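# Level a billiard table on packers using four arms

## Task

The billiard table's leg pads differ in thickness. Use the packers to bring the table level so that it rests firmly on all four legs, with every packed foot sitting squarely on its packer.

## Robot and tools

ROBOTS. Four identical Kinova Gen3 arms, arm1 to arm4. Each has seven revolute joints, a Robotiq 2F-85 two-finger gripper and a wrist camera. The hand reaches roughly 1.0 m from the joint 1 axis when fully stretched. A fixed room camera, cam_high, also watches. Cameras: arm1_cam_wrist, arm2_cam_wrist, arm3_cam_wrist, arm4_cam_wrist, cam_high; all images are 896x504 pixels.

FRAME. One shared scene frame in metres, origin on the floor, +z up. Arm feet (base_link), each facing along its own +x: arm1 at x=+0.651 y=-0.049 z=+0.768, facing roughly +x; arm2 at x=+0.050 y=+0.653 z=+0.723, rotated about -90 deg (facing -y); arm3 at x=-0.652 y=-0.137 z=+0.813, rotated about 180 deg (facing -x); arm4 at x=-0.070 y=-0.654 z=+0.817, rotated about +90 deg (facing +y). So all four face the middle of the room. The surfaces beneath the arms are at z=+0.720. The hand point sits between the finger pads, about 2 cm back from the tips (0.5 cm when wide open); hand z runs along the fingers, hand y is the opening direction.

move. Arguments arm1, arm2, arm3, arm4 (each optional) and cameras. Each arm entry is {"joints": {...}} with any subset of joint1_rad..joint7_rad and gripper_m. These are absolute targets, not offsets: joint angles in radians, gripper_m the fingertip gap in metres. Ranges: joint1_rad, joint3_rad, joint5_rad, joint7_rad -69.115 to 69.115 (continuous turning joints); joint2_rad -2.249 to 2.249; joint4_rad -2.579 to 2.579; joint6_rad -2.099 to 2.099; gripper_m 0 (shut) to 0.085 (open). Done tolerance ±0.01 rad, ±0.003 m for the gripper. Meaning: joint1 spins the whole arm about its foot's vertical axis, positive clockwise seen from above, 0 = arm extends along the foot's +x. joint2 is the shoulder, 0 upright, positive leans forward. joint3 twists the upper arm. joint4 is the elbow, 0 straight, positive bends the same way positive joint2 leans (with joint3 at 0). joint5 twists the forearm. joint6 is the wrist, 0 straight, positive bends like positive joint4 (with joint5 at 0). joint7 rolls the hand, positive counter-clockwise seen from behind. An arm or joint not named keeps its previous target. All named motions begin together; an arm's joints arrive together, but the hand can sweep a wide curve between postures. Speeds are capped (about 1.39 rad/s for joints 1-4, 1.22 for 5-7), so a big move may not be finished when the result returns. An unknown key makes the call invalid; a value out of range gets the call refused, and then later move, wait and finished_scene calls in the same reply are skipped. cameras: list of names, or "all"/omitted for all, [] for none.

wait: seconds (0 to 10) plus cameras; commands nothing, returns state and images.
zoom_image: camera and region [x0, y0, x1, y1] in pixels of that camera's latest image, top-left origin, at most 504x504; only for cameras included in the newest images.
read_manual: section "licences"; returns licence text only.
finished_scene: scene = the current scene number; irreversible, the table must stay level and firm with no robot help.

RESULTS. Per robot: joint_positions, Joint velocities (rad/s, reads "within noise" when essentially still), joint torques (N m, sign toward larger joint value, per-arm offsets and noise), flange force along hand x y z (includes held weight; noisy, "no reading" near singularities), joint_status per commanded key. The "move" line summarises each commanded arm: "done" or its worst status. "as last shown" lists arms not named; their statuses say "not commanded" and omitted lines are unchanged. Status words: off_target (stopped short, may still push); time_out (gives up, holds there); not_followed ("joint command not followed": a collision check held back the arm's targets, gripper still acts, and the arm may resume when clear); limit_stop_at_motor_heat (resend the target). on_its_own reports uncommanded motion. Images are the last frames and may lag the state slightly; "pictures" gives their order.

HAZARDS. The arms do not halt on contact; they keep pushing, and "done" can appear short of target when blocked. A joint torque over its limit (104.5 N m joints 1-4, 51.3 N m joints 5-7, load included) or drift over 5 degrees from the plan causes a torque fault: that arm freezes 10 s and drops its remaining commands. Motors heat while holding loads, stretched out or pushing at an unreachable pose; MOTOR HOT appears at 60 °C, and at 75 °C the arm sags in an OVER-TEMPERATURE FAULT for 30-60 s or more. Two robots pressing hard together fails the scene; the inter-arm check can be late, ignores finger-to-finger contact and fingers opening or closing into another arm, and a gripper clamping another robot's fingers counts as a press. Objects touching robots are fine. Never knock anything off the work area or to the floor. Avoid drops, releasing moving parts, slams, hard shoves, and heavy strain on the gripper (hard grips on things still resting on a surface, twisting, fast swinging of loads). For a firmer grip, open wide first and close to well below the object's width. Loose items may occasionally get a small push from outside.

Each tool is called after ">>>" by a JSON object that holds its "fn" and its "kwargs".

## Session

>>> {"fn": "move", "kwargs": {}}

Scene clock: 0.00 s.
Joint torques (N m): no reading
Motor temperatures (°C): arm1=[37 34 36 40 39 41 41] | arm2=[33 35 33 35 44 44 39] | arm3=[36 34 32 31 48 46 41] | arm4=[38 34 33 31 38 43 47]
Flange force (N): no reading
Joint velocities: within noise
arm1.joint_positions: joint1_rad=+0.768 joint2_rad=-0.563 joint3_rad=+0.023 joint4_rad=+1.353 joint5_rad=-0.059 joint6_rad=+1.827 joint7_rad=+1.239 gripper_m=+0.085
arm1.joint_status: not commanded
arm1.hand: x=+0.5492 y=+0.0704 z=+1.3597 quat_wxyz=(-0.029, +0.822, -0.506, -0.258) (m; scene frame)
arm2.joint_positions: joint1_rad=+0.424 joint2_rad=-0.515 joint3_rad=-0.142 joint4_rad=+1.631 joint5_rad=+0.037 joint6_rad=+1.953 joint7_rad=+1.875 gripper_m=+0.085
arm2.joint_status: not commanded
arm2.hand: x=-0.0068 y=+0.5648 z=+1.2018 quat_wxyz=(+0.027, -0.710, -0.702, +0.047) (m; scene frame)
arm3.joint_positions: joint1_rad=-0.066 joint2_rad=-0.378 joint3_rad=-0.109 joint4_rad=+1.579 joint5_rad=-0.100 joint6_rad=+2.063 joint7_rad=+2.250 gripper_m=+0.085
arm3.joint_status: not commanded
arm3.hand: x=-0.5575 y=-0.1204 z=+1.2947 quat_wxyz=(+0.049, +0.408, -0.911, -0.047) (m; scene frame)
arm4.joint_positions: joint1_rad=+0.858 joint2_rad=-0.541 joint3_rad=-0.072 joint4_rad=+1.351 joint5_rad=-0.059 joint6_rad=+1.931 joint7_rad=+2.223 gripper_m=+0.085
arm4.joint_status: not commanded
arm4.hand: x=+0.0216 y=-0.5600 z=+1.3926 quat_wxyz=(-0.198, +0.655, -0.729, -0.019) (m; scene frame)
pictures: arm1_cam_wrist, arm2_cam_wrist, arm3_cam_wrist, arm4_cam_wrist, cam_high

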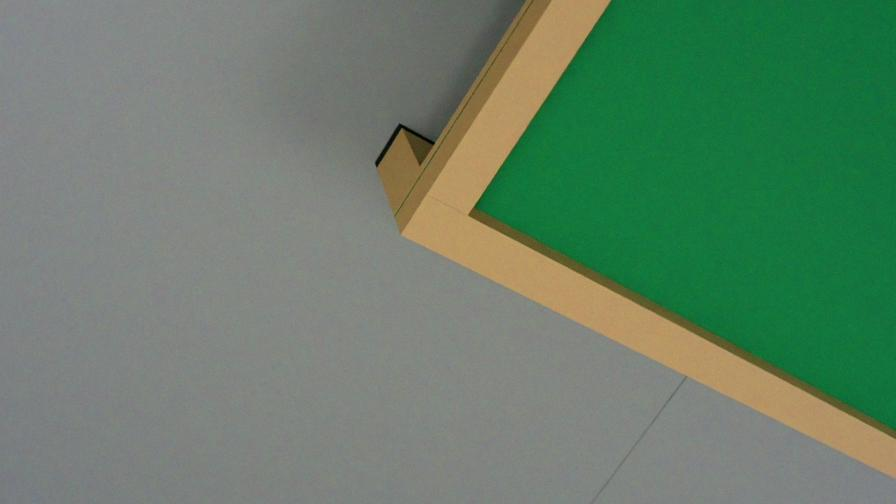

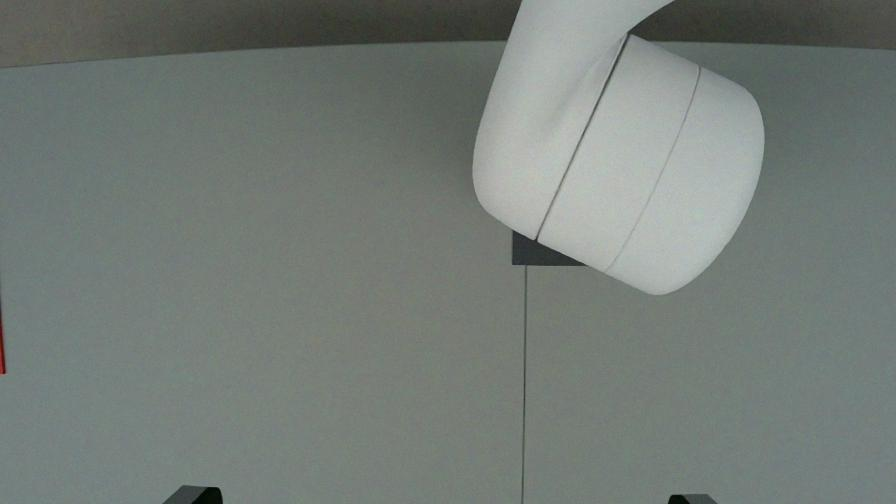

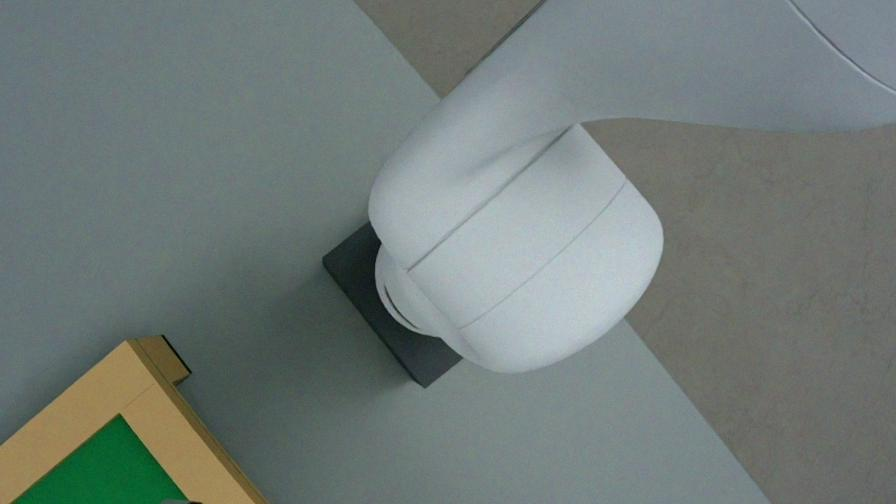

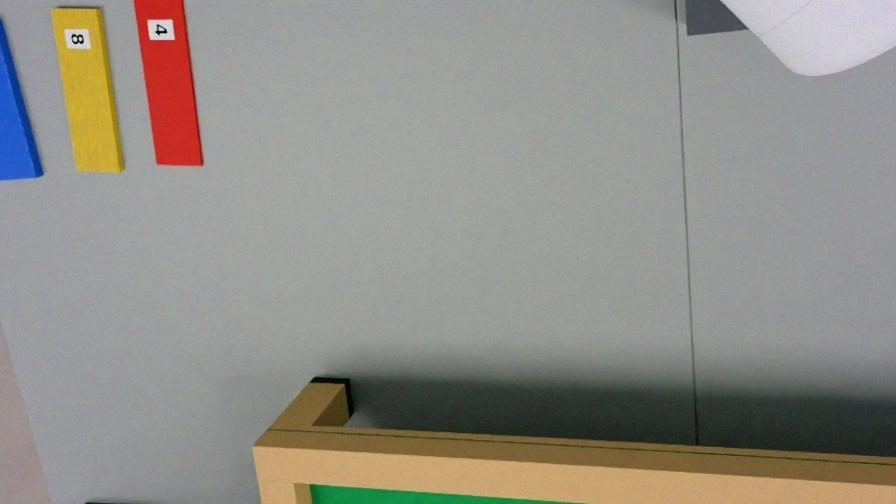

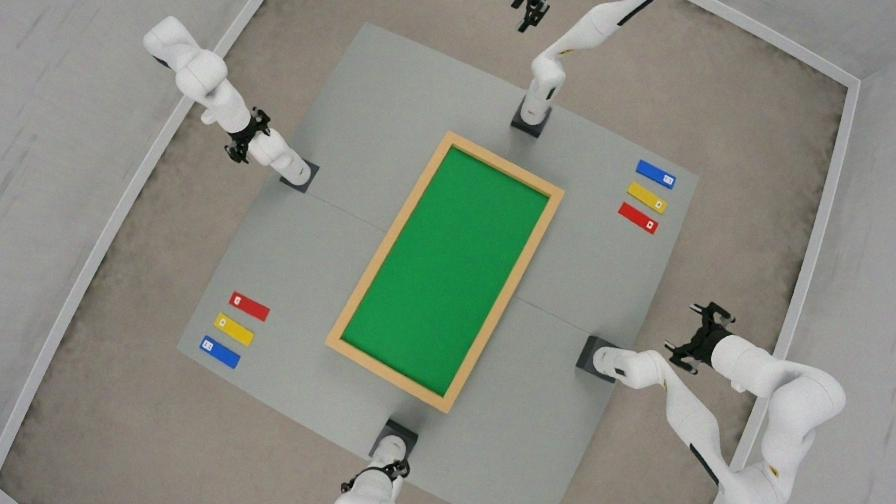

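>>> {"fn": "zoom_image", "kwargs": {"camera": "cam_high", "region": [560, 130, 710, 250]}}

>>> {"fn": "zoom_image", "kwargs": {"camera": "cam_high", "region": [170, 270, 320, 390]}}

>>> {"fn": "zoom_image", "kwargs": {"camera": "cam_high", "region": [260, 20, 640, 440]}}

>>> {"fn": "zoom_image", "kwargs": {"camera": "arm1_cam_wrist", "region": [320, 80, 520, 280]}}

>>> {"fn": "zoom_image", "kwargs": {"camera": "arm4_cam_wrist", "region": [200, 340, 500, 504]}}

>>> {"fn": "zoom_image", "kwargs": {"camera": "arm3_cam_wrist", "region": [0, 300, 300, 504]}}

Scaled by 3.360 from the camera's 896x504 image, which has a finer 1280x720 frame.

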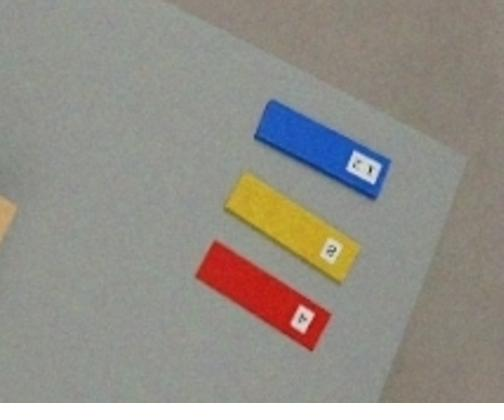

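Scaled by 3.360 from the camera's 896x504 image, which has a finer 1280x720 frame.

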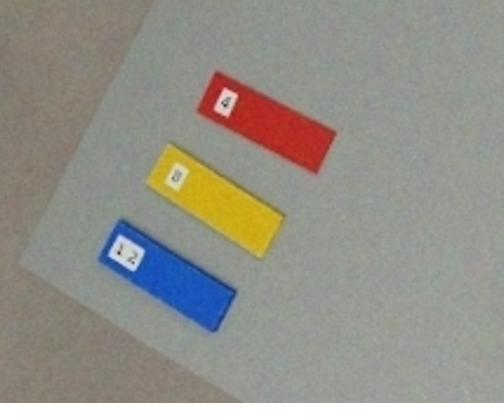

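Scaled by 1.200 from the camera's 896x504 image, which has a finer 1280x720 frame.

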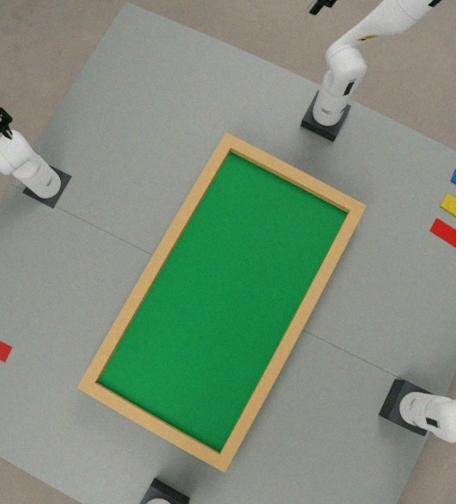

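Scaled by 2.520 from the camera's 896x504 image, which has a finer 1280x720 frame.

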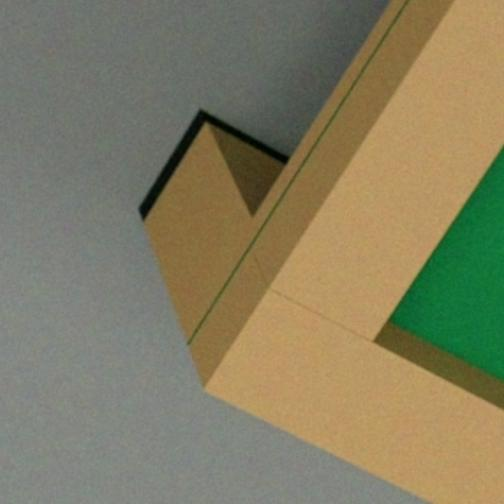

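Scaled by 1.680 from the camera's 896x504 image, which has a finer 1280x720 frame.

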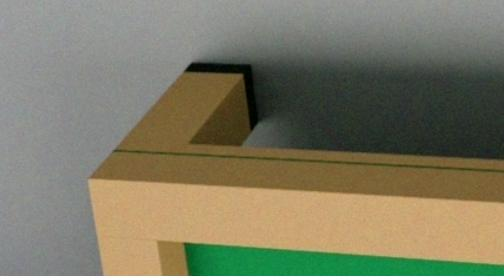

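Scaled by 1.680 from the camera's 896x504 image, which has a finer 1280x720 frame.

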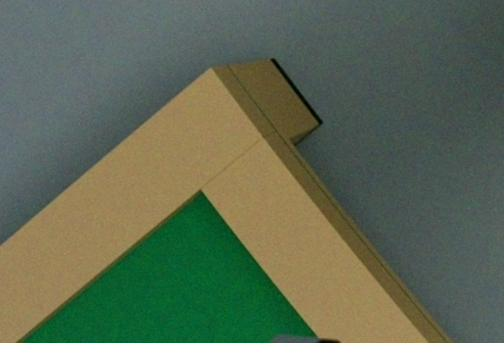

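>>> {"fn": "move", "kwargs": {"arm4": {"joints": {"joint1_rad": 0.851, "joint2_rad": 0.2, "joint3_rad": 0, "joint4_rad": 2.38, "joint5_rad": 0, "joint6_rad": -1.169, "joint7_rad": 1.571}}, "arm2": {"joints": {"joint1_rad": -0.688, "joint2_rad": 0.0, "joint3_rad": 0, "joint4_rad": 2.448, "joint5_rad": 0, "joint6_rad": -0.904, "joint7_rad": 1.571}}, "cameras": ["arm2_cam_wrist", "arm4_cam_wrist"]}}

Scene clock: 263.97 s.
Joint torques (N m): arm1=[1.62 1.73 1.03 -7.22 0.28 -1.3 0.03] | arm2=[-1.04 -8.34 0.24 -8.74 0.06 -3.01 -0.19] | arm3=[-1.9 -0.96 -0.8 -7.45 0.17 0.16 -0.09] | arm4=[-0.21 -13.74 1.59 -8.12 -0.23 -2.85 0.38]
Motor temperatures (°C): arm1=[37 34 36 40 38 41 40] | arm2=[32 35 33 36 43 44 39] | arm3=[36 34 32 31 47 45 40] | arm4=[38 34 33 31 37 42 46]
Flange force (N): arm1=[-3.2 3.8 -2.8] | arm2=[-1.3 -0.4 -0.6] | arm3=[0.9 -2.1 -3.0] | arm4=[7.4 -0.9 1.3]
move: arm2 done; arm4 done
Joint velocities: within noise
arm1, arm3: as last shown
arm2.joint_positions: joint1_rad=-0.688 joint2_rad=+0.000 joint3_rad=+0.000 joint4_rad=+2.448 joint5_rad=+0.000 joint6_rad=-0.904 joint7_rad=+1.571 gripper_m=+0.085
arm2.joint_status: all done
arm2.hand: x=+0.3473 y=+0.2380 z=+1.1975 quat_wxyz=(-0.651, -0.303, -0.626, +0.304) (m; scene frame)
arm4.joint_positions: joint1_rad=+0.851 joint2_rad=+0.200 joint3_rad=+0.000 joint4_rad=+2.380 joint5_rad=+0.000 joint6_rad=-1.169 joint7_rad=+1.571 gripper_m=+0.085
arm4.joint_status: all done
arm4.hand: x=+0.3665 y=-0.3056 z=+1.2982 quat_wxyz=(-0.713, +0.228, -0.607, -0.267) (m; scene frame)
pictures: arm2_cam_wrist, arm4_cam_wrist

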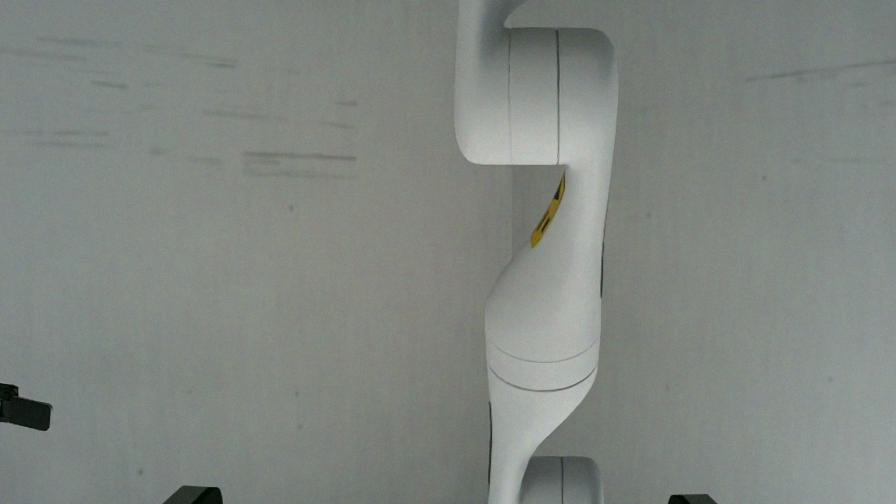

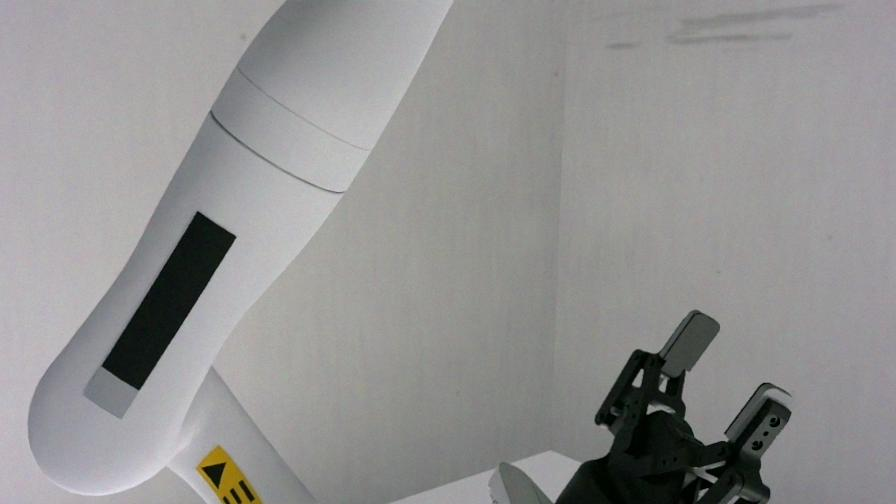

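>>> {"fn": "move", "kwargs": {"arm4": {"joints": {"joint2_rad": 0.971}}, "arm2": {"joints": {"joint2_rad": 0.638}}, "cameras": ["arm2_cam_wrist", "arm4_cam_wrist", "cam_high"]}}

Scene clock: 269.67 s.
Joint torques (N m): arm1=[1.61 1.72 1.08 -7.32 0.29 -1.35 0.06] | arm2=[-1.14 -14.47 0.54 -2.68 0.05 -2.45 -0.19] | arm3=[-1.86 -1.03 -0.81 -7.42 0.13 0.14 -0.12] | arm4=[-0.24 -18.95 1.84 -1.17 -0.22 -2.28 0.38]
Motor temperatures (°C): arm1=[37 34 36 40 38 41 40] | arm2=[32 35 33 36 43 44 39] | arm3=[36 34 32 31 47 45 40] | arm4=[38 34 33 31 37 42 46]
Flange force (N): arm1=[-3.0 4.0 -2.6] | arm2=[-2.2 -3.0 -0.5] | arm3=[1.0 -2.4 -3.3] | arm4=[7.1 -0.1 0.3]
move: arm2 done; arm4 done
Joint velocities: within noise
arm1, arm3: as last shown
arm2.joint_positions: joint1_rad=-0.688 joint2_rad=+0.638 joint3_rad=+0.000 joint4_rad=+2.448 joint5_rad=+0.000 joint6_rad=-0.904 joint7_rad=+1.571 gripper_m=+0.085
arm2.joint_status: all done
arm2.hand: x=+0.3590 y=+0.2315 z=+0.8557 quat_wxyz=(-0.422, -0.383, -0.799, +0.193) (m; scene frame)
arm4.joint_positions: joint1_rad=+0.851 joint2_rad=+0.971 joint3_rad=+0.000 joint4_rad=+2.380 joint5_rad=+0.000 joint6_rad=-1.169 joint7_rad=+1.571 gripper_m=+0.085
arm4.joint_status: all done
arm4.hand: x=+0.3508 y=-0.3193 z=+0.8537 quat_wxyz=(-0.433, +0.312, -0.830, -0.162) (m; scene frame)
pictures: arm2_cam_wrist, arm4_cam_wrist, cam_high

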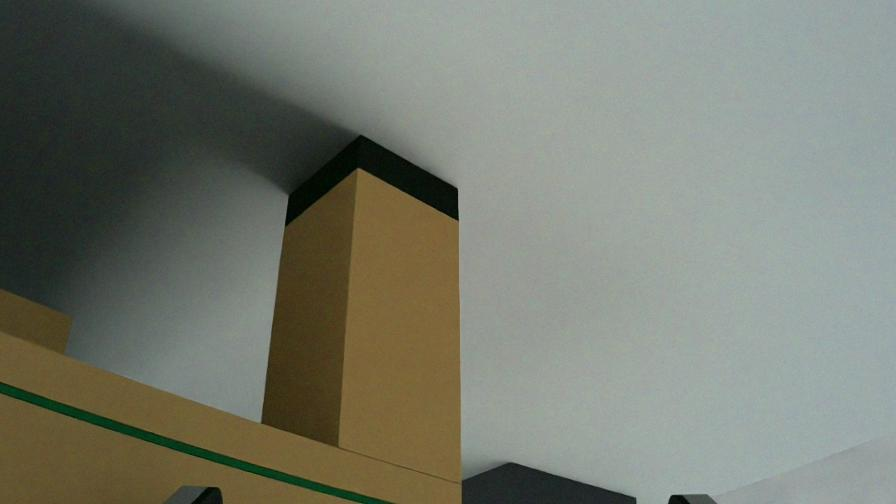

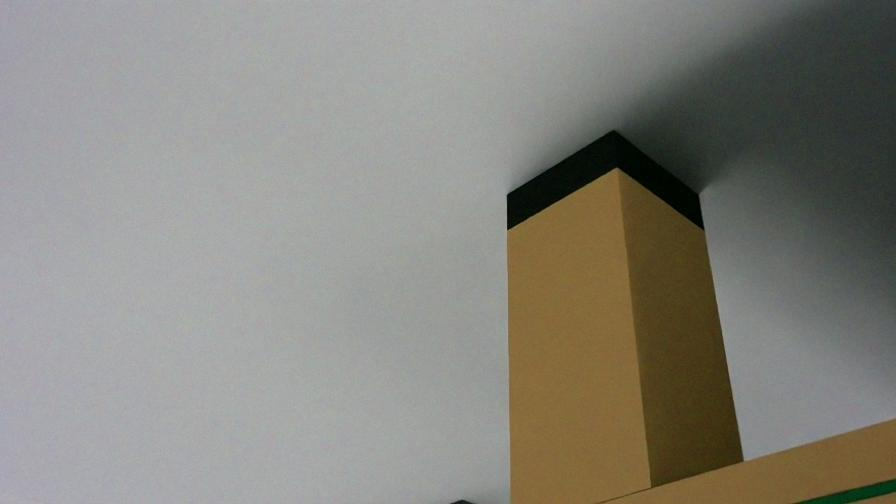

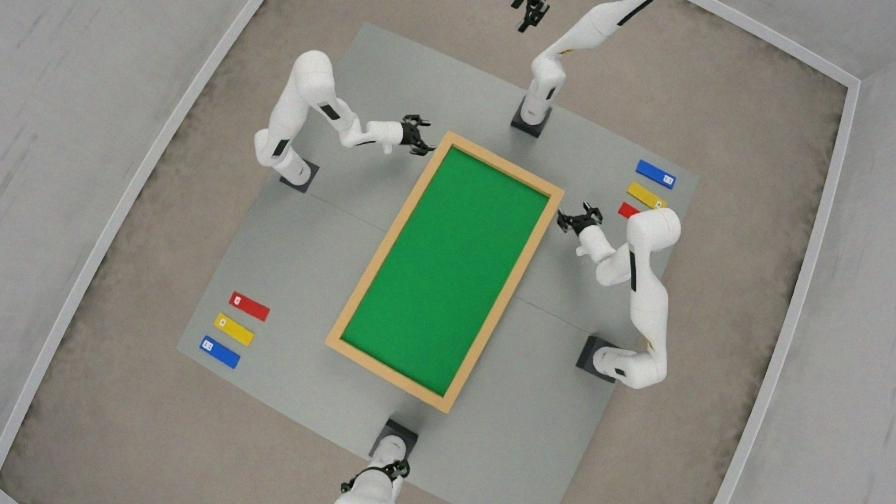

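>>> {"fn": "zoom_image", "kwargs": {"camera": "arm2_cam_wrist", "region": [260, 110, 480, 250]}}

>>> {"fn": "zoom_image", "kwargs": {"camera": "arm4_cam_wrist", "region": [490, 110, 710, 250]}}

>>> {"fn": "zoom_image", "kwargs": {"camera": "arm2_cam_wrist", "region": [240, 364, 480, 504]}}

>>> {"fn": "zoom_image", "kwargs": {"camera": "arm4_cam_wrist", "region": [500, 364, 760, 504]}}

Scaled by 2.291 from the camera's 896x504 image, which has a finer 1280x720 frame.

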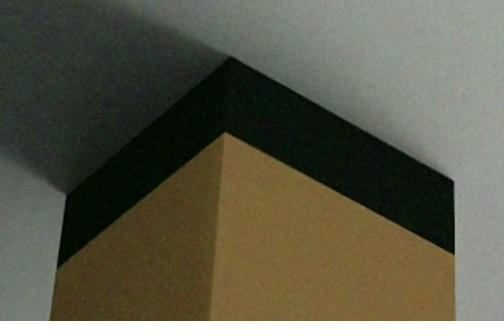

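Scaled by 2.291 from the camera's 896x504 image, which has a finer 1280x720 frame.

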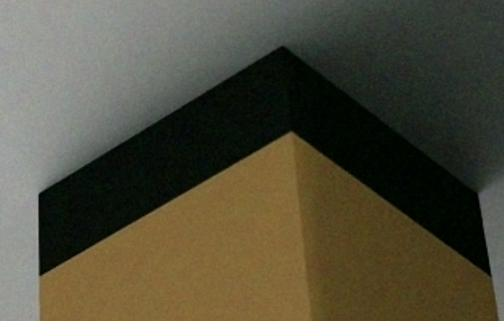

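Scaled by 2.100 from the camera's 896x504 image, which has a finer 1280x720 frame.

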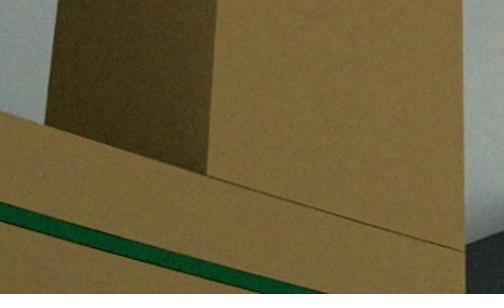

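Scaled by 1.938 from the camera's 896x504 image, which has a finer 1280x720 frame.

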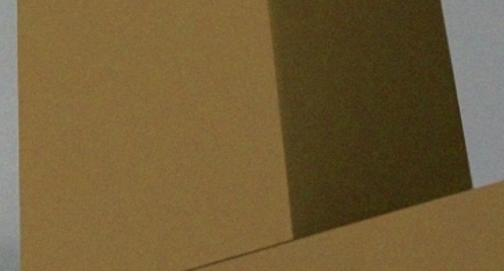

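>>> {"fn": "move", "kwargs": {"arm4": {"joints": {"joint2_rad": 0.15}}, "arm2": {"joints": {"joint2_rad": 0.0}}, "cameras": []}}

>>> {"fn": "move", "kwargs": {"arm4": {"joints": {"joint1_rad": -0.657, "joint4_rad": 2.551, "joint6_rad": -1.087}}, "arm2": {"joints": {"joint1_rad": 0.688}}, "cameras": []}}

>>> {"fn": "move", "kwargs": {"arm4": {"joints": {"joint2_rad": 0.892}}, "arm2": {"joints": {"joint2_rad": 0.638}}, "cameras": ["arm2_cam_wrist", "arm4_cam_wrist", "cam_high"]}}

Scene clock: 377.93 s.
Joint torques (N m): arm1=[1.64 1.73 1.03 -7.2 0.27 -1.34 0.05] | arm2=[-1.06 -8.32 0.28 -8.71 0.03 -3.01 -0.19] | arm3=[-1.87 -0.98 -0.74 -7.45 0.11 0.13 -0.1] | arm4=[-0.24 -13.07 1.52 -8.47 -0.21 -2.82 0.35]
Motor temperatures (°C): arm1=[36 34 35 40 38 41 40] | arm2=[32 36 32 35 43 44 39] | arm3=[36 34 32 31 47 45 40] | arm4=[37 35 33 31 37 42 46]
Flange force (N): arm1=[-3.3 3.9 -3.0] | arm2=[-1.5 -0.5 -0.5] | arm3=[0.9 -2.1 -3.1] | arm4=[7.3 -0.8 1.2]
move: arm2 done; arm4 done
Joint velocities: within noise
arm1, arm3: as last shown
arm2.joint_positions: joint1_rad=-0.688 joint2_rad=+0.000 joint3_rad=+0.000 joint4_rad=+2.448 joint5_rad=+0.000 joint6_rad=-0.904 joint7_rad=+1.571 gripper_m=+0.085
arm2.joint_status: all done
arm2.hand: x=+0.3473 y=+0.2380 z=+1.1976 quat_wxyz=(-0.651, -0.303, -0.626, +0.304) (m; scene frame)
arm4.joint_positions: joint1_rad=+0.851 joint2_rad=+0.150 joint3_rad=+0.000 joint4_rad=+2.380 joint5_rad=+0.000 joint6_rad=-1.169 joint7_rad=+1.571 gripper_m=+0.085
arm4.joint_status: all done
arm4.hand: x=+0.3585 y=-0.3125 z=+1.3258 quat_wxyz=(-0.728, +0.221, -0.589, -0.273) (m; scene frame)
pictures: none
No camera images: "cameras" was empty.

Scene clock: 380.70 s.
Joint torques (N m): arm1=[1.6 1.75 1.1 -7.26 0.27 -1.34 0.05] | arm2=[-1 -8.59 0.28 -8.58 0.05 -3.02 -0.2] | arm3=[-1.92 -0.94 -0.76 -7.41 0.14 0.13 -0.09] | arm4=[-0.27 -11.9 1.46 -7.18 -0.21 -2.89 0.37]
Motor temperatures (°C): arm1=[36 34 35 40 38 41 40] | arm2=[32 36 32 35 43 44 39] | arm3=[36 34 32 31 47 45 40] | arm4=[37 35 33 31 37 42 46]
Flange force (N): arm1=[-3.0 4.0 -2.8] | arm2=[-1.5 -0.3 -0.6] | arm3=[0.9 -2.0 -3.2] | arm4=[9.1 -1.1 2.8]
move: arm2 done; arm4 done
Joint velocities: within noise
arm1, arm3: as last shown
arm2.joint_positions: joint1_rad=+0.688 joint2_rad=+0.000 joint3_rad=+0.000 joint4_rad=+2.448 joint5_rad=+0.000 joint6_rad=-0.904 joint7_rad=+1.571 gripper_m=+0.085
arm2.joint_status: all done
arm2.hand: x=-0.3030 y=+0.2724 z=+1.1885 quat_wxyz=(-0.305, -0.637, -0.296, +0.643) (m; scene frame)
arm4.joint_positions: joint1_rad=-0.657 joint2_rad=+0.150 joint3_rad=+0.000 joint4_rad=+2.551 joint5_rad=+0.000 joint6_rad=-1.087 joint7_rad=+1.571 gripper_m=+0.085
arm4.joint_status: all done
arm4.hand: x=-0.3601 y=-0.2360 z=+1.2199 quat_wxyz=(-0.306, +0.648, -0.319, -0.620) (m; scene frame)
pictures: none
No camera images: "cameras" was empty.

Scene clock: 384.73 s.
Joint torques (N m): arm1=[1.67 1.75 1.03 -7.29 0.27 -1.31 0.04] | arm2=[-1.08 -14.6 0.58 -2.43 0.06 -2.4 -0.19] | arm3=[-1.9 -1 -0.79 -7.43 0.1 0.1 -0.12] | arm4=[2.72 44.86 -0.8 12.34 -0.35 29.05 -4.1]
Motor temperatures (°C): arm1=[36 34 35 40 38 41 40] | arm2=[32 36 32 35 43 44 39] | arm3=[36 34 32 31 47 45 40] | arm4=[37 36 33 31 37 43 46]
Flange force (N): arm1=[-3.1 3.7 -2.5] | arm2=[-2.2 -3.0 -0.4] | arm3=[1.0 -2.3 -3.3] | arm4=[-71.8 9.3 -106.3]
move: arm2 done; arm4 time_out
TORQUE WARNING: arm4's joint6_rad reached its warning level (29.4 N m). A warning alone does not stop the arm.
Joint velocities: within noise
arm1, arm3: as last shown
arm2.joint_positions: joint1_rad=+0.688 joint2_rad=+0.638 joint3_rad=+0.000 joint4_rad=+2.448 joint5_rad=+0.000 joint6_rad=-0.904 joint7_rad=+1.571 gripper_m=+0.085
arm2.joint_status: all done
arm2.hand: x=-0.3050 y=+0.2660 z=+0.8464 quat_wxyz=(-0.197, -0.806, -0.377, +0.411) (m; scene frame)
arm4.joint_positions: joint1_rad=-0.657 joint2_rad=+0.848 joint3_rad=+0.000 joint4_rad=+2.551 joint5_rad=+0.000 joint6_rad=-1.087 joint7_rad=+1.571 gripper_m=+0.085
arm4.joint_status: joint2_rad time_out (moved +0.698 of +0.742)
arm4.hand: x=-0.3336 y=-0.2697 z=+0.8657 quat_wxyz=(-0.179, +0.821, -0.404, -0.361) (m; scene frame)
pictures: arm2_cam_wrist, arm4_cam_wrist, cam_high

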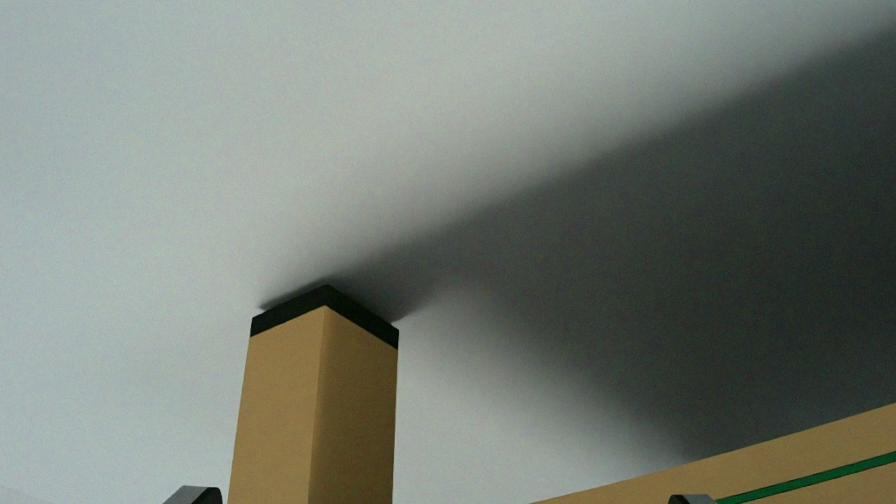

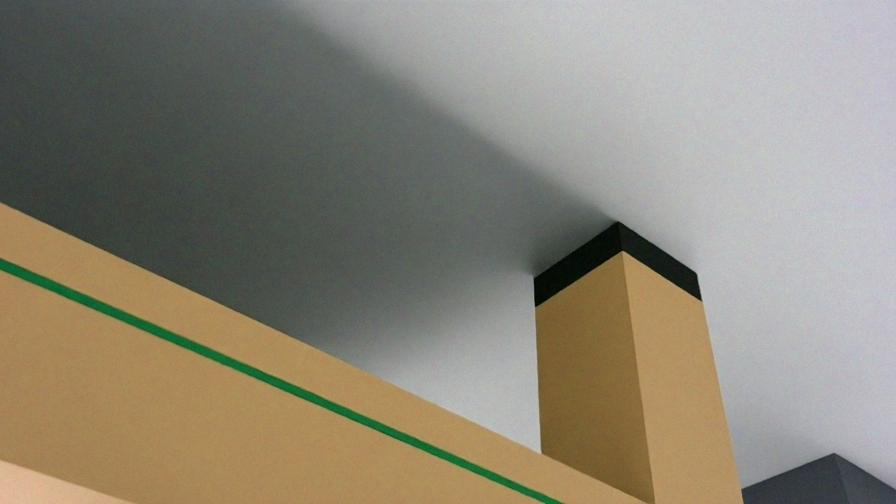

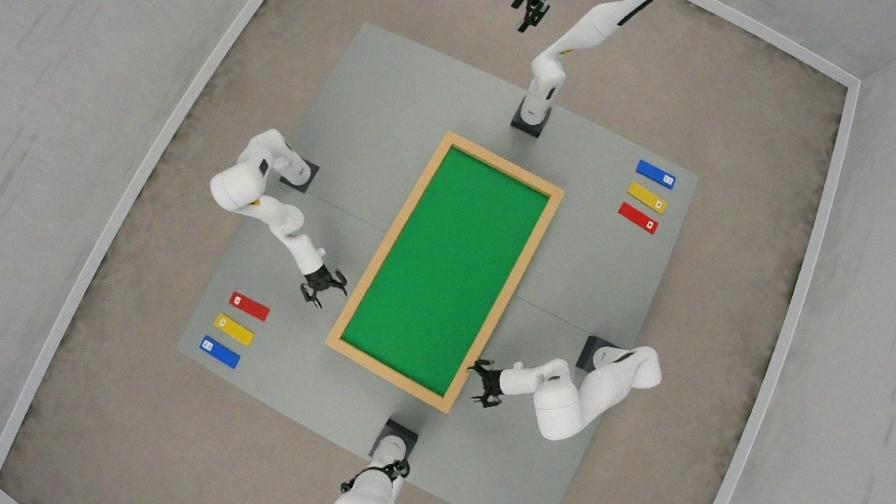

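>>> {"fn": "move", "kwargs": {"arm4": {"joints": {"joint2_rad": 0.75}}, "cameras": ["arm4_cam_wrist", "arm2_cam_wrist"]}}

Scene clock: 388.80 s.
Joint torques (N m): arm1=[1.61 1.75 1.04 -7.3 0.27 -1.37 0.05] | arm2=[-1.08 -14.62 0.54 -2.44 0.05 -2.41 -0.18] | arm3=[-1.91 -0.99 -0.8 -7.44 0.17 0.12 -0.09] | arm4=[-0.28 -16.54 1.75 -1.47 -0.22 -2.21 0.35]
Motor temperatures (°C): arm1=[36 34 35 40 38 41 40] | arm2=[32 36 32 35 43 44 39] | arm3=[36 34 32 31 47 45 40] | arm4=[37 36 33 31 37 44 46]
Flange force (N): arm1=[-3.0 3.8 -2.7] | arm2=[-2.2 -3.0 -0.4] | arm3=[0.9 -2.2 -3.2] | arm4=[9.2 -0.5 2.1]
move: arm4 done
Joint velocities: within noise
arm1, arm2, arm3: as last shown
arm4.joint_positions: joint1_rad=-0.657 joint2_rad=+0.750 joint3_rad=+0.000 joint4_rad=+2.551 joint5_rad=+0.000 joint6_rad=-1.087 joint7_rad=+1.571 gripper_m=+0.085
arm4.joint_status: all done
arm4.hand: x=-0.3464 y=-0.2532 z=+0.9124 quat_wxyz=(-0.198, +0.802, -0.395, -0.401) (m; scene frame)
pictures: arm2_cam_wrist, arm4_cam_wrist

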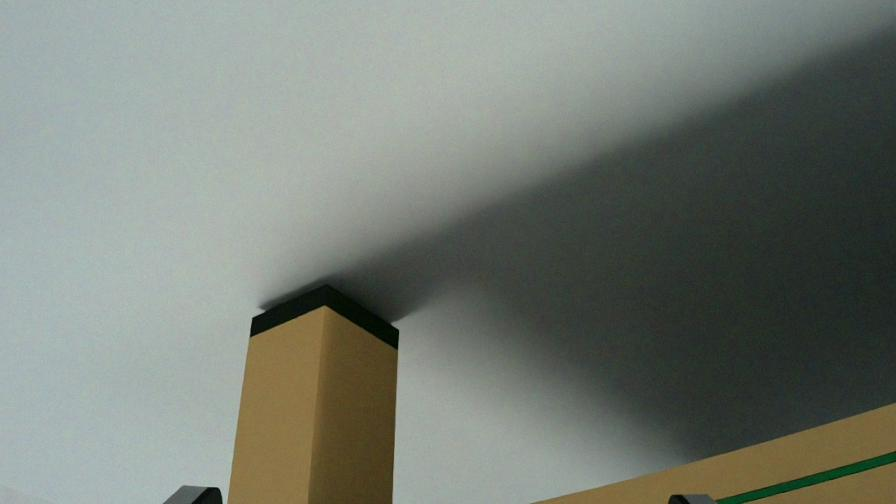

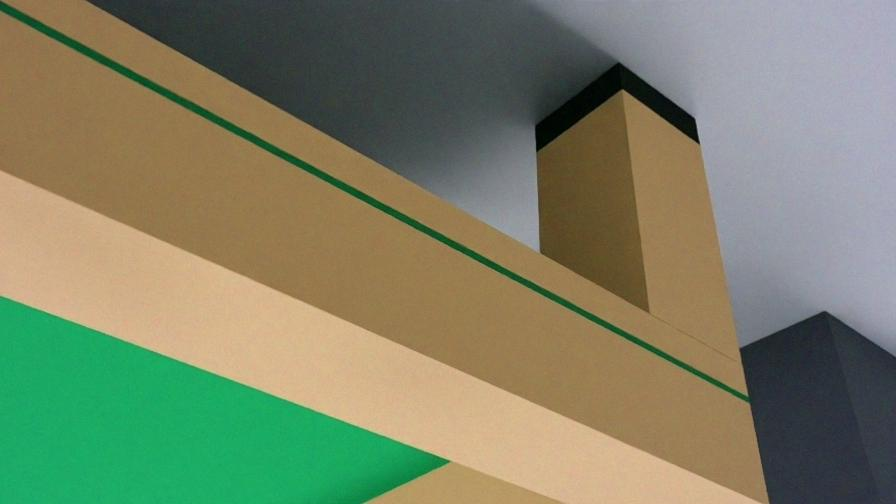

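>>> {"fn": "zoom_image", "kwargs": {"camera": "arm4_cam_wrist", "region": [510, 40, 730, 180]}}

>>> {"fn": "zoom_image", "kwargs": {"camera": "arm2_cam_wrist", "region": [230, 260, 450, 400]}}

>>> {"fn": "zoom_image", "kwargs": {"camera": "arm4_cam_wrist", "region": [520, 220, 800, 420]}}

Scaled by 2.291 from the camera's 896x504 image, which has a finer 1280x720 frame.

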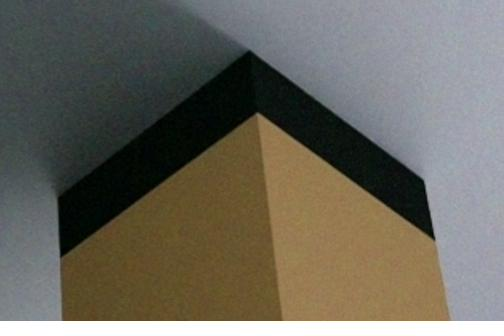

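Scaled by 2.291 from the camera's 896x504 image, which has a finer 1280x720 frame.

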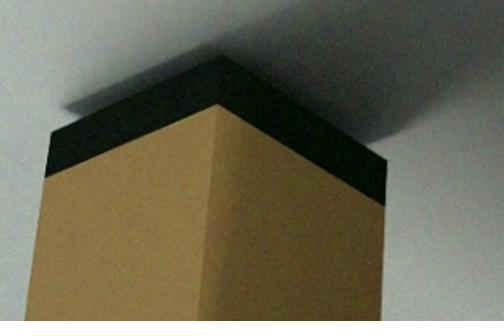

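Scaled by 1.800 from the camera's 896x504 image, which has a finer 1280x720 frame.

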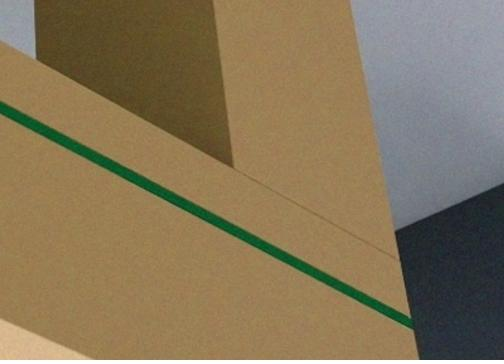

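>>> {"fn": "move", "kwargs": {"arm2": {"joints": {"joint2_rad": 0.1}}, "arm4": {"joints": {"joint2_rad": 0.0}}, "cameras": []}}

>>> {"fn": "move", "kwargs": {"arm2": {"joints": {"joint1_rad": 1.265, "joint2_rad": 0.529, "joint4_rad": 1.0725, "joint6_rad": 1.54, "joint7_rad": 2.84}}, "arm4": {"joints": {"joint1_rad": 0.2, "joint2_rad": -0.5}}, "cameras": ["arm2_cam_wrist", "cam_high"]}}

Scene clock: 594.80 s.
Joint torques (N m): arm1=[1.63 1.68 1.06 -7.23 0.24 -1.33 0.08] | arm2=[-1.03 -9.83 0.34 -7.78 0.03 -3 -0.18] | arm3=[-1.89 -0.97 -0.76 -7.45 0.14 0.14 -0.12] | arm4=[-0.29 -10.12 1.38 -8.34 -0.19 -2.87 0.33]
Motor temperatures (°C): arm1=[36 34 35 39 37 40 40] | arm2=[31 37 32 35 43 44 39] | arm3=[36 34 32 31 47 45 40] | arm4=[37 36 32 30 37 42 46]
Flange force (N): arm1=[-3.3 4.0 -2.8] | arm2=[-1.7 -1.5 -0.6] | arm3=[0.9 -2.2 -3.1] | arm4=[9.2 0.2 2.9]
move: arm2 done; arm4 done
Joint velocities: within noise
arm1, arm3: as last shown
arm2.joint_positions: joint1_rad=+0.688 joint2_rad=+0.100 joint3_rad=+0.000 joint4_rad=+2.448 joint5_rad=+0.000 joint6_rad=-0.904 joint7_rad=+1.571 gripper_m=+0.085
arm2.joint_status: all done
arm2.hand: x=-0.3125 y=+0.2603 z=+1.1362 quat_wxyz=(-0.290, -0.668, -0.311, +0.611) (m; scene frame)
arm4.joint_positions: joint1_rad=-0.657 joint2_rad=+0.000 joint3_rad=+0.000 joint4_rad=+2.551 joint5_rad=+0.000 joint6_rad=-1.087 joint7_rad=+1.571 gripper_m=+0.085
arm4.joint_status: all done
arm4.hand: x=-0.3459 y=-0.2546 z=+1.2945 quat_wxyz=(-0.329, +0.600, -0.295, -0.667) (m; scene frame)
pictures: none
No camera images: "cameras" was empty.

Scene clock: 597.83 s.
Joint torques (N m): arm1=[1.62 1.66 1.05 -7.26 0.22 -1.32 0.08] | arm2=[-0.96 -18.92 0.61 -8.9 0.05 0.04 -0.19] | arm3=[-1.93 -0.98 -0.73 -7.38 0.16 0.15 -0.09] | arm4=[-0.3 -3.16 1.25 -10.79 -0.23 -2.4 0.35]
Motor temperatures (°C): arm1=[36 34 35 39 37 40 40] | arm2=[31 37 32 35 43 44 39] | arm3=[36 34 32 31 47 45 40] | arm4=[37 36 32 30 37 42 46]
Flange force (N): arm1=[-3.2 4.0 -2.7] | arm2=[2.2 0.8 -0.4] | arm3=[0.7 -2.0 -3.3] | arm4=[9.6 7.4 3.6]
move: arm2 done; arm4 done
Joint velocities: within noise
arm1.joint_positions: joint1_rad=+0.768 joint2_rad=-0.563 joint3_rad=+0.023 joint4_rad=+1.353 joint5_rad=-0.059 joint6_rad=+1.827 joint7_rad=+1.239 gripper_m=+0.085
arm1.joint_status: not commanded
arm1.hand: x=+0.5492 y=+0.0704 z=+1.3597 quat_wxyz=(-0.029, +0.822, -0.506, -0.258) (m; scene frame)
arm2.joint_positions: joint1_rad=+1.265 joint2_rad=+0.529 joint3_rad=+0.000 joint4_rad=+1.072 joint5_rad=+0.000 joint6_rad=+1.540 joint7_rad=+2.840 gripper_m=+0.085
arm2.joint_status: all done
arm2.hand: x=-0.4650 y=+0.5190 z=+1.0424 quat_wxyz=(-0.003, -0.707, -0.707, -0.007) (m; scene frame)
arm3.joint_positions: joint1_rad=-0.066 joint2_rad=-0.378 joint3_rad=-0.109 joint4_rad=+1.579 joint5_rad=-0.100 joint6_rad=+2.063 joint7_rad=+2.250 gripper_m=+0.085
arm3.joint_status: not commanded
arm3.hand: x=-0.5575 y=-0.1204 z=+1.2947 quat_wxyz=(+0.049, +0.408, -0.911, -0.047) (m; scene frame)
arm4.joint_positions: joint1_rad=+0.200 joint2_rad=-0.500 joint3_rad=+0.000 joint4_rad=+2.551 joint5_rad=+0.000 joint6_rad=-1.087 joint7_rad=+1.571 gripper_m=+0.085
arm4.joint_status: all done
arm4.hand: x=+0.0204 y=-0.3332 z=+1.5035 quat_wxyz=(-0.687, +0.293, -0.359, -0.560) (m; scene frame)
pictures: arm2_cam_wrist, cam_high

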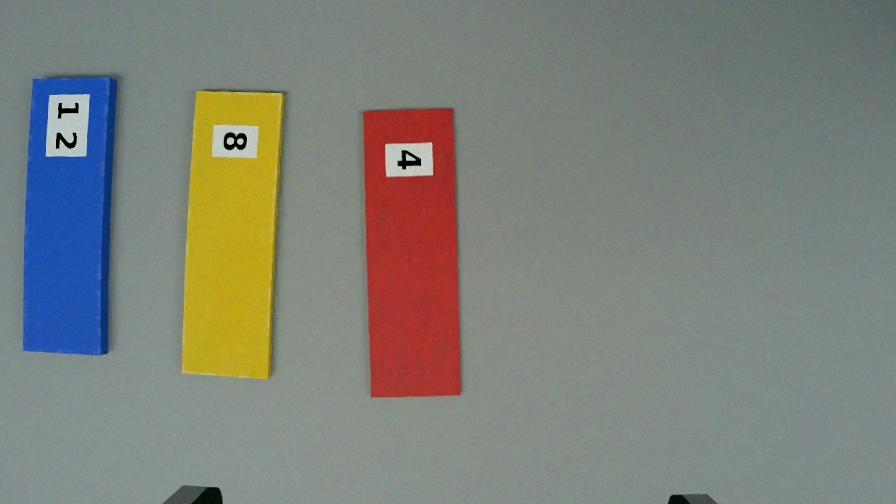

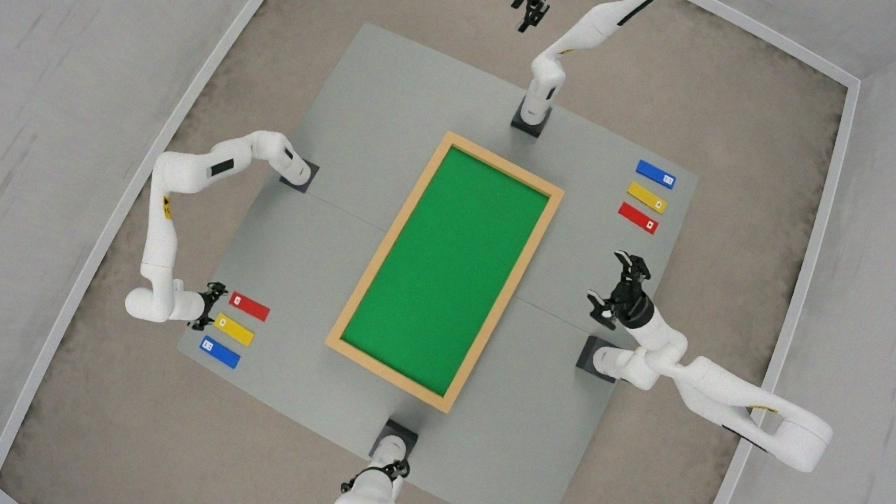

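>>> {"fn": "move", "kwargs": {"arm2": {"joints": {"joint1_rad": 1.3748, "joint2_rad": 0.7468, "joint4_rad": 1.5023, "joint6_rad": 0.8773, "joint7_rad": 2.9755, "gripper_m": 0.068}}, "cameras": ["arm2_cam_wrist"]}}

Scene clock: 663.50 s.
Joint torques (N m): arm1=[1.63 1.74 1.05 -7.26 0.26 -1.32 0.06] | arm2=[-0.93 -20.35 0.72 -6.76 0.03 -0.01 -0.19] | arm3=[-1.9 -1.02 -0.79 -7.42 0.15 0.16 -0.11] | arm4=[-0.32 -3.12 1.23 -10.79 -0.23 -2.4 0.36]
Motor temperatures (°C): arm1=[36 34 35 39 37 40 40] | arm2=[31 38 32 35 42 43 39] | arm3=[36 34 32 31 47 45 40] | arm4=[37 35 32 31 37 42 46]
Flange force (N): arm1=[-3.1 3.9 -2.7] | arm2=[2.2 0.2 -1.3] | arm3=[0.9 -2.3 -3.2] | arm4=[9.4 7.3 3.5]
move: arm2 done
Joint velocities: within noise
arm1, arm3, arm4: as last shown
arm2.joint_positions: joint1_rad=+1.375 joint2_rad=+0.747 joint3_rad=+0.000 joint4_rad=+1.502 joint5_rad=+0.000 joint6_rad=+0.877 joint7_rad=+2.975 gripper_m=+0.068
arm2.joint_status: all done
arm2.hand: x=-0.4816 y=+0.5754 z=+0.8005 quat_wxyz=(+0.001, -0.698, -0.716, -0.001) (m; scene frame)
pictures: arm2_cam_wrist

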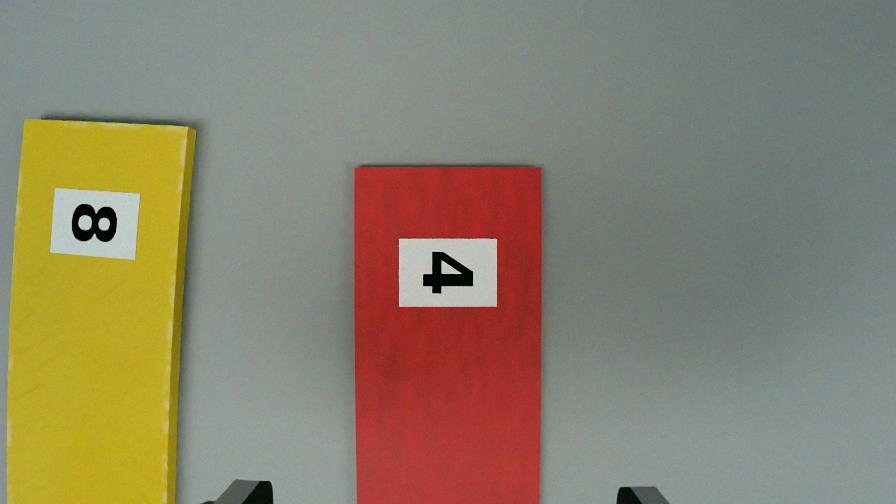

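>>> {"fn": "move", "kwargs": {"arm2": {"joints": {"joint2_rad": 0.8408, "joint4_rad": 1.5381, "joint6_rad": 0.7475}}, "cameras": ["arm2_cam_wrist"]}}

>>> {"fn": "move", "kwargs": {"arm2": {"joints": {"joint2_rad": 0.8473, "joint4_rad": 1.5401, "joint6_rad": 0.739}}, "cameras": ["arm2_cam_wrist"]}}

Scene clock: 679.23 s.
Joint torques (N m): arm1=[1.65 1.72 1.04 -7.25 0.24 -1.31 0.06] | arm2=[-0.91 -20.83 0.8 -5.93 0.05 -0.02 -0.18] | arm3=[-1.88 -0.94 -0.81 -7.4 0.15 0.15 -0.1] | arm4=[-0.32 -3.1 1.27 -10.77 -0.21 -2.39 0.39]
Motor temperatures (°C): arm1=[36 34 35 39 37 40 39] | arm2=[31 38 32 35 42 43 39] | arm3=[36 34 32 31 47 45 40] | arm4=[37 35 32 31 37 42 46]
Flange force (N): arm1=[-3.2 3.8 -2.7] | arm2=[2.2 0.0 -1.5] | arm3=[1.0 -2.2 -3.2] | arm4=[9.4 7.6 3.5]
move: arm2 done
Joint velocities: within noise
arm1, arm3, arm4: as last shown
arm2.joint_positions: joint1_rad=+1.375 joint2_rad=+0.841 joint3_rad=+0.000 joint4_rad=+1.538 joint5_rad=+0.000 joint6_rad=+0.747 joint7_rad=+2.975 gripper_m=+0.068
arm2.joint_status: all done
arm2.hand: x=-0.4809 y=+0.5757 z=+0.7422 quat_wxyz=(+0.001, -0.698, -0.716, -0.001) (m; scene frame)
pictures: arm2_cam_wrist

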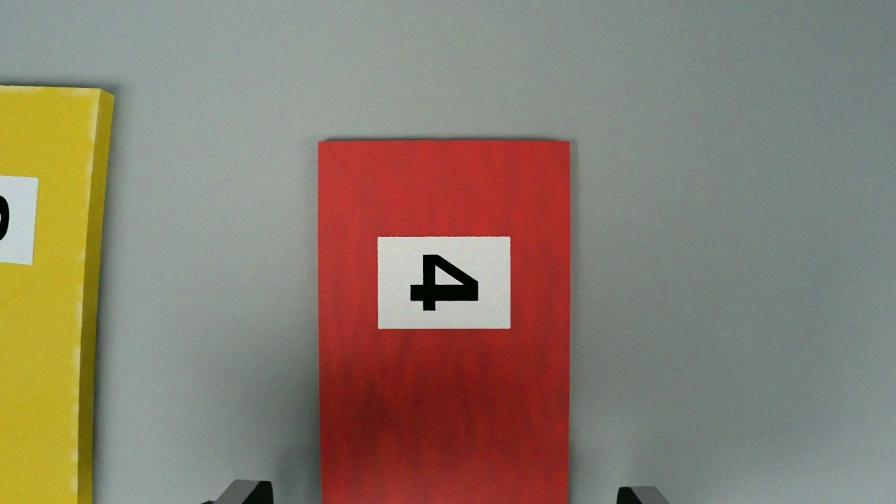

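Scene clock: 679.73 s.
Joint torques (N m): arm1=[1.63 1.74 1.03 -7.23 0.27 -1.35 0.06] | arm2=[-0.92 -20.88 0.75 -5.9 0.04 -0.01 -0.17] | arm3=[-1.88 -0.96 -0.81 -7.44 0.16 0.15 -0.11] | arm4=[-0.27 -3.14 1.2 -10.81 -0.23 -2.41 0.38]
Motor temperatures (°C): arm1=[36 34 35 39 37 40 39] | arm2=[31 38 32 35 42 43 39] | arm3=[36 34 32 31 47 45 40] | arm4=[37 35 32 31 37 42 46]
Flange force (N): arm1=[-3.2 3.8 -2.9] | arm2=[2.2 0.1 -1.4] | arm3=[1.0 -2.2 -3.1] | arm4=[9.5 7.0 3.5]
move: arm2 done
Joint velocities: within noise
arm1, arm3, arm4: as last shown
arm2.joint_positions: joint1_rad=+1.375 joint2_rad=+0.847 joint3_rad=+0.000 joint4_rad=+1.540 joint5_rad=+0.000 joint6_rad=+0.739 joint7_rad=+2.975 gripper_m=+0.068
arm2.joint_status: all done
arm2.hand: x=-0.4807 y=+0.5758 z=+0.7384 quat_wxyz=(+0.001, -0.698, -0.716, -0.001) (m; scene frame)
pictures: arm2_cam_wrist

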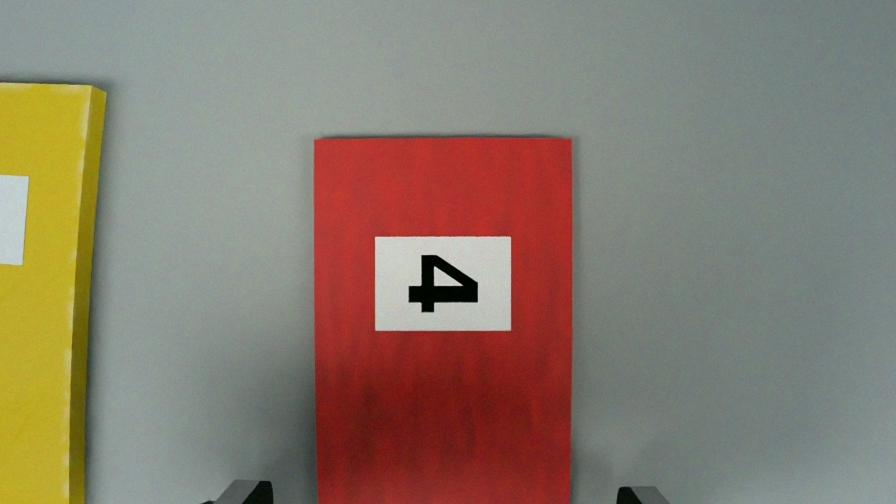

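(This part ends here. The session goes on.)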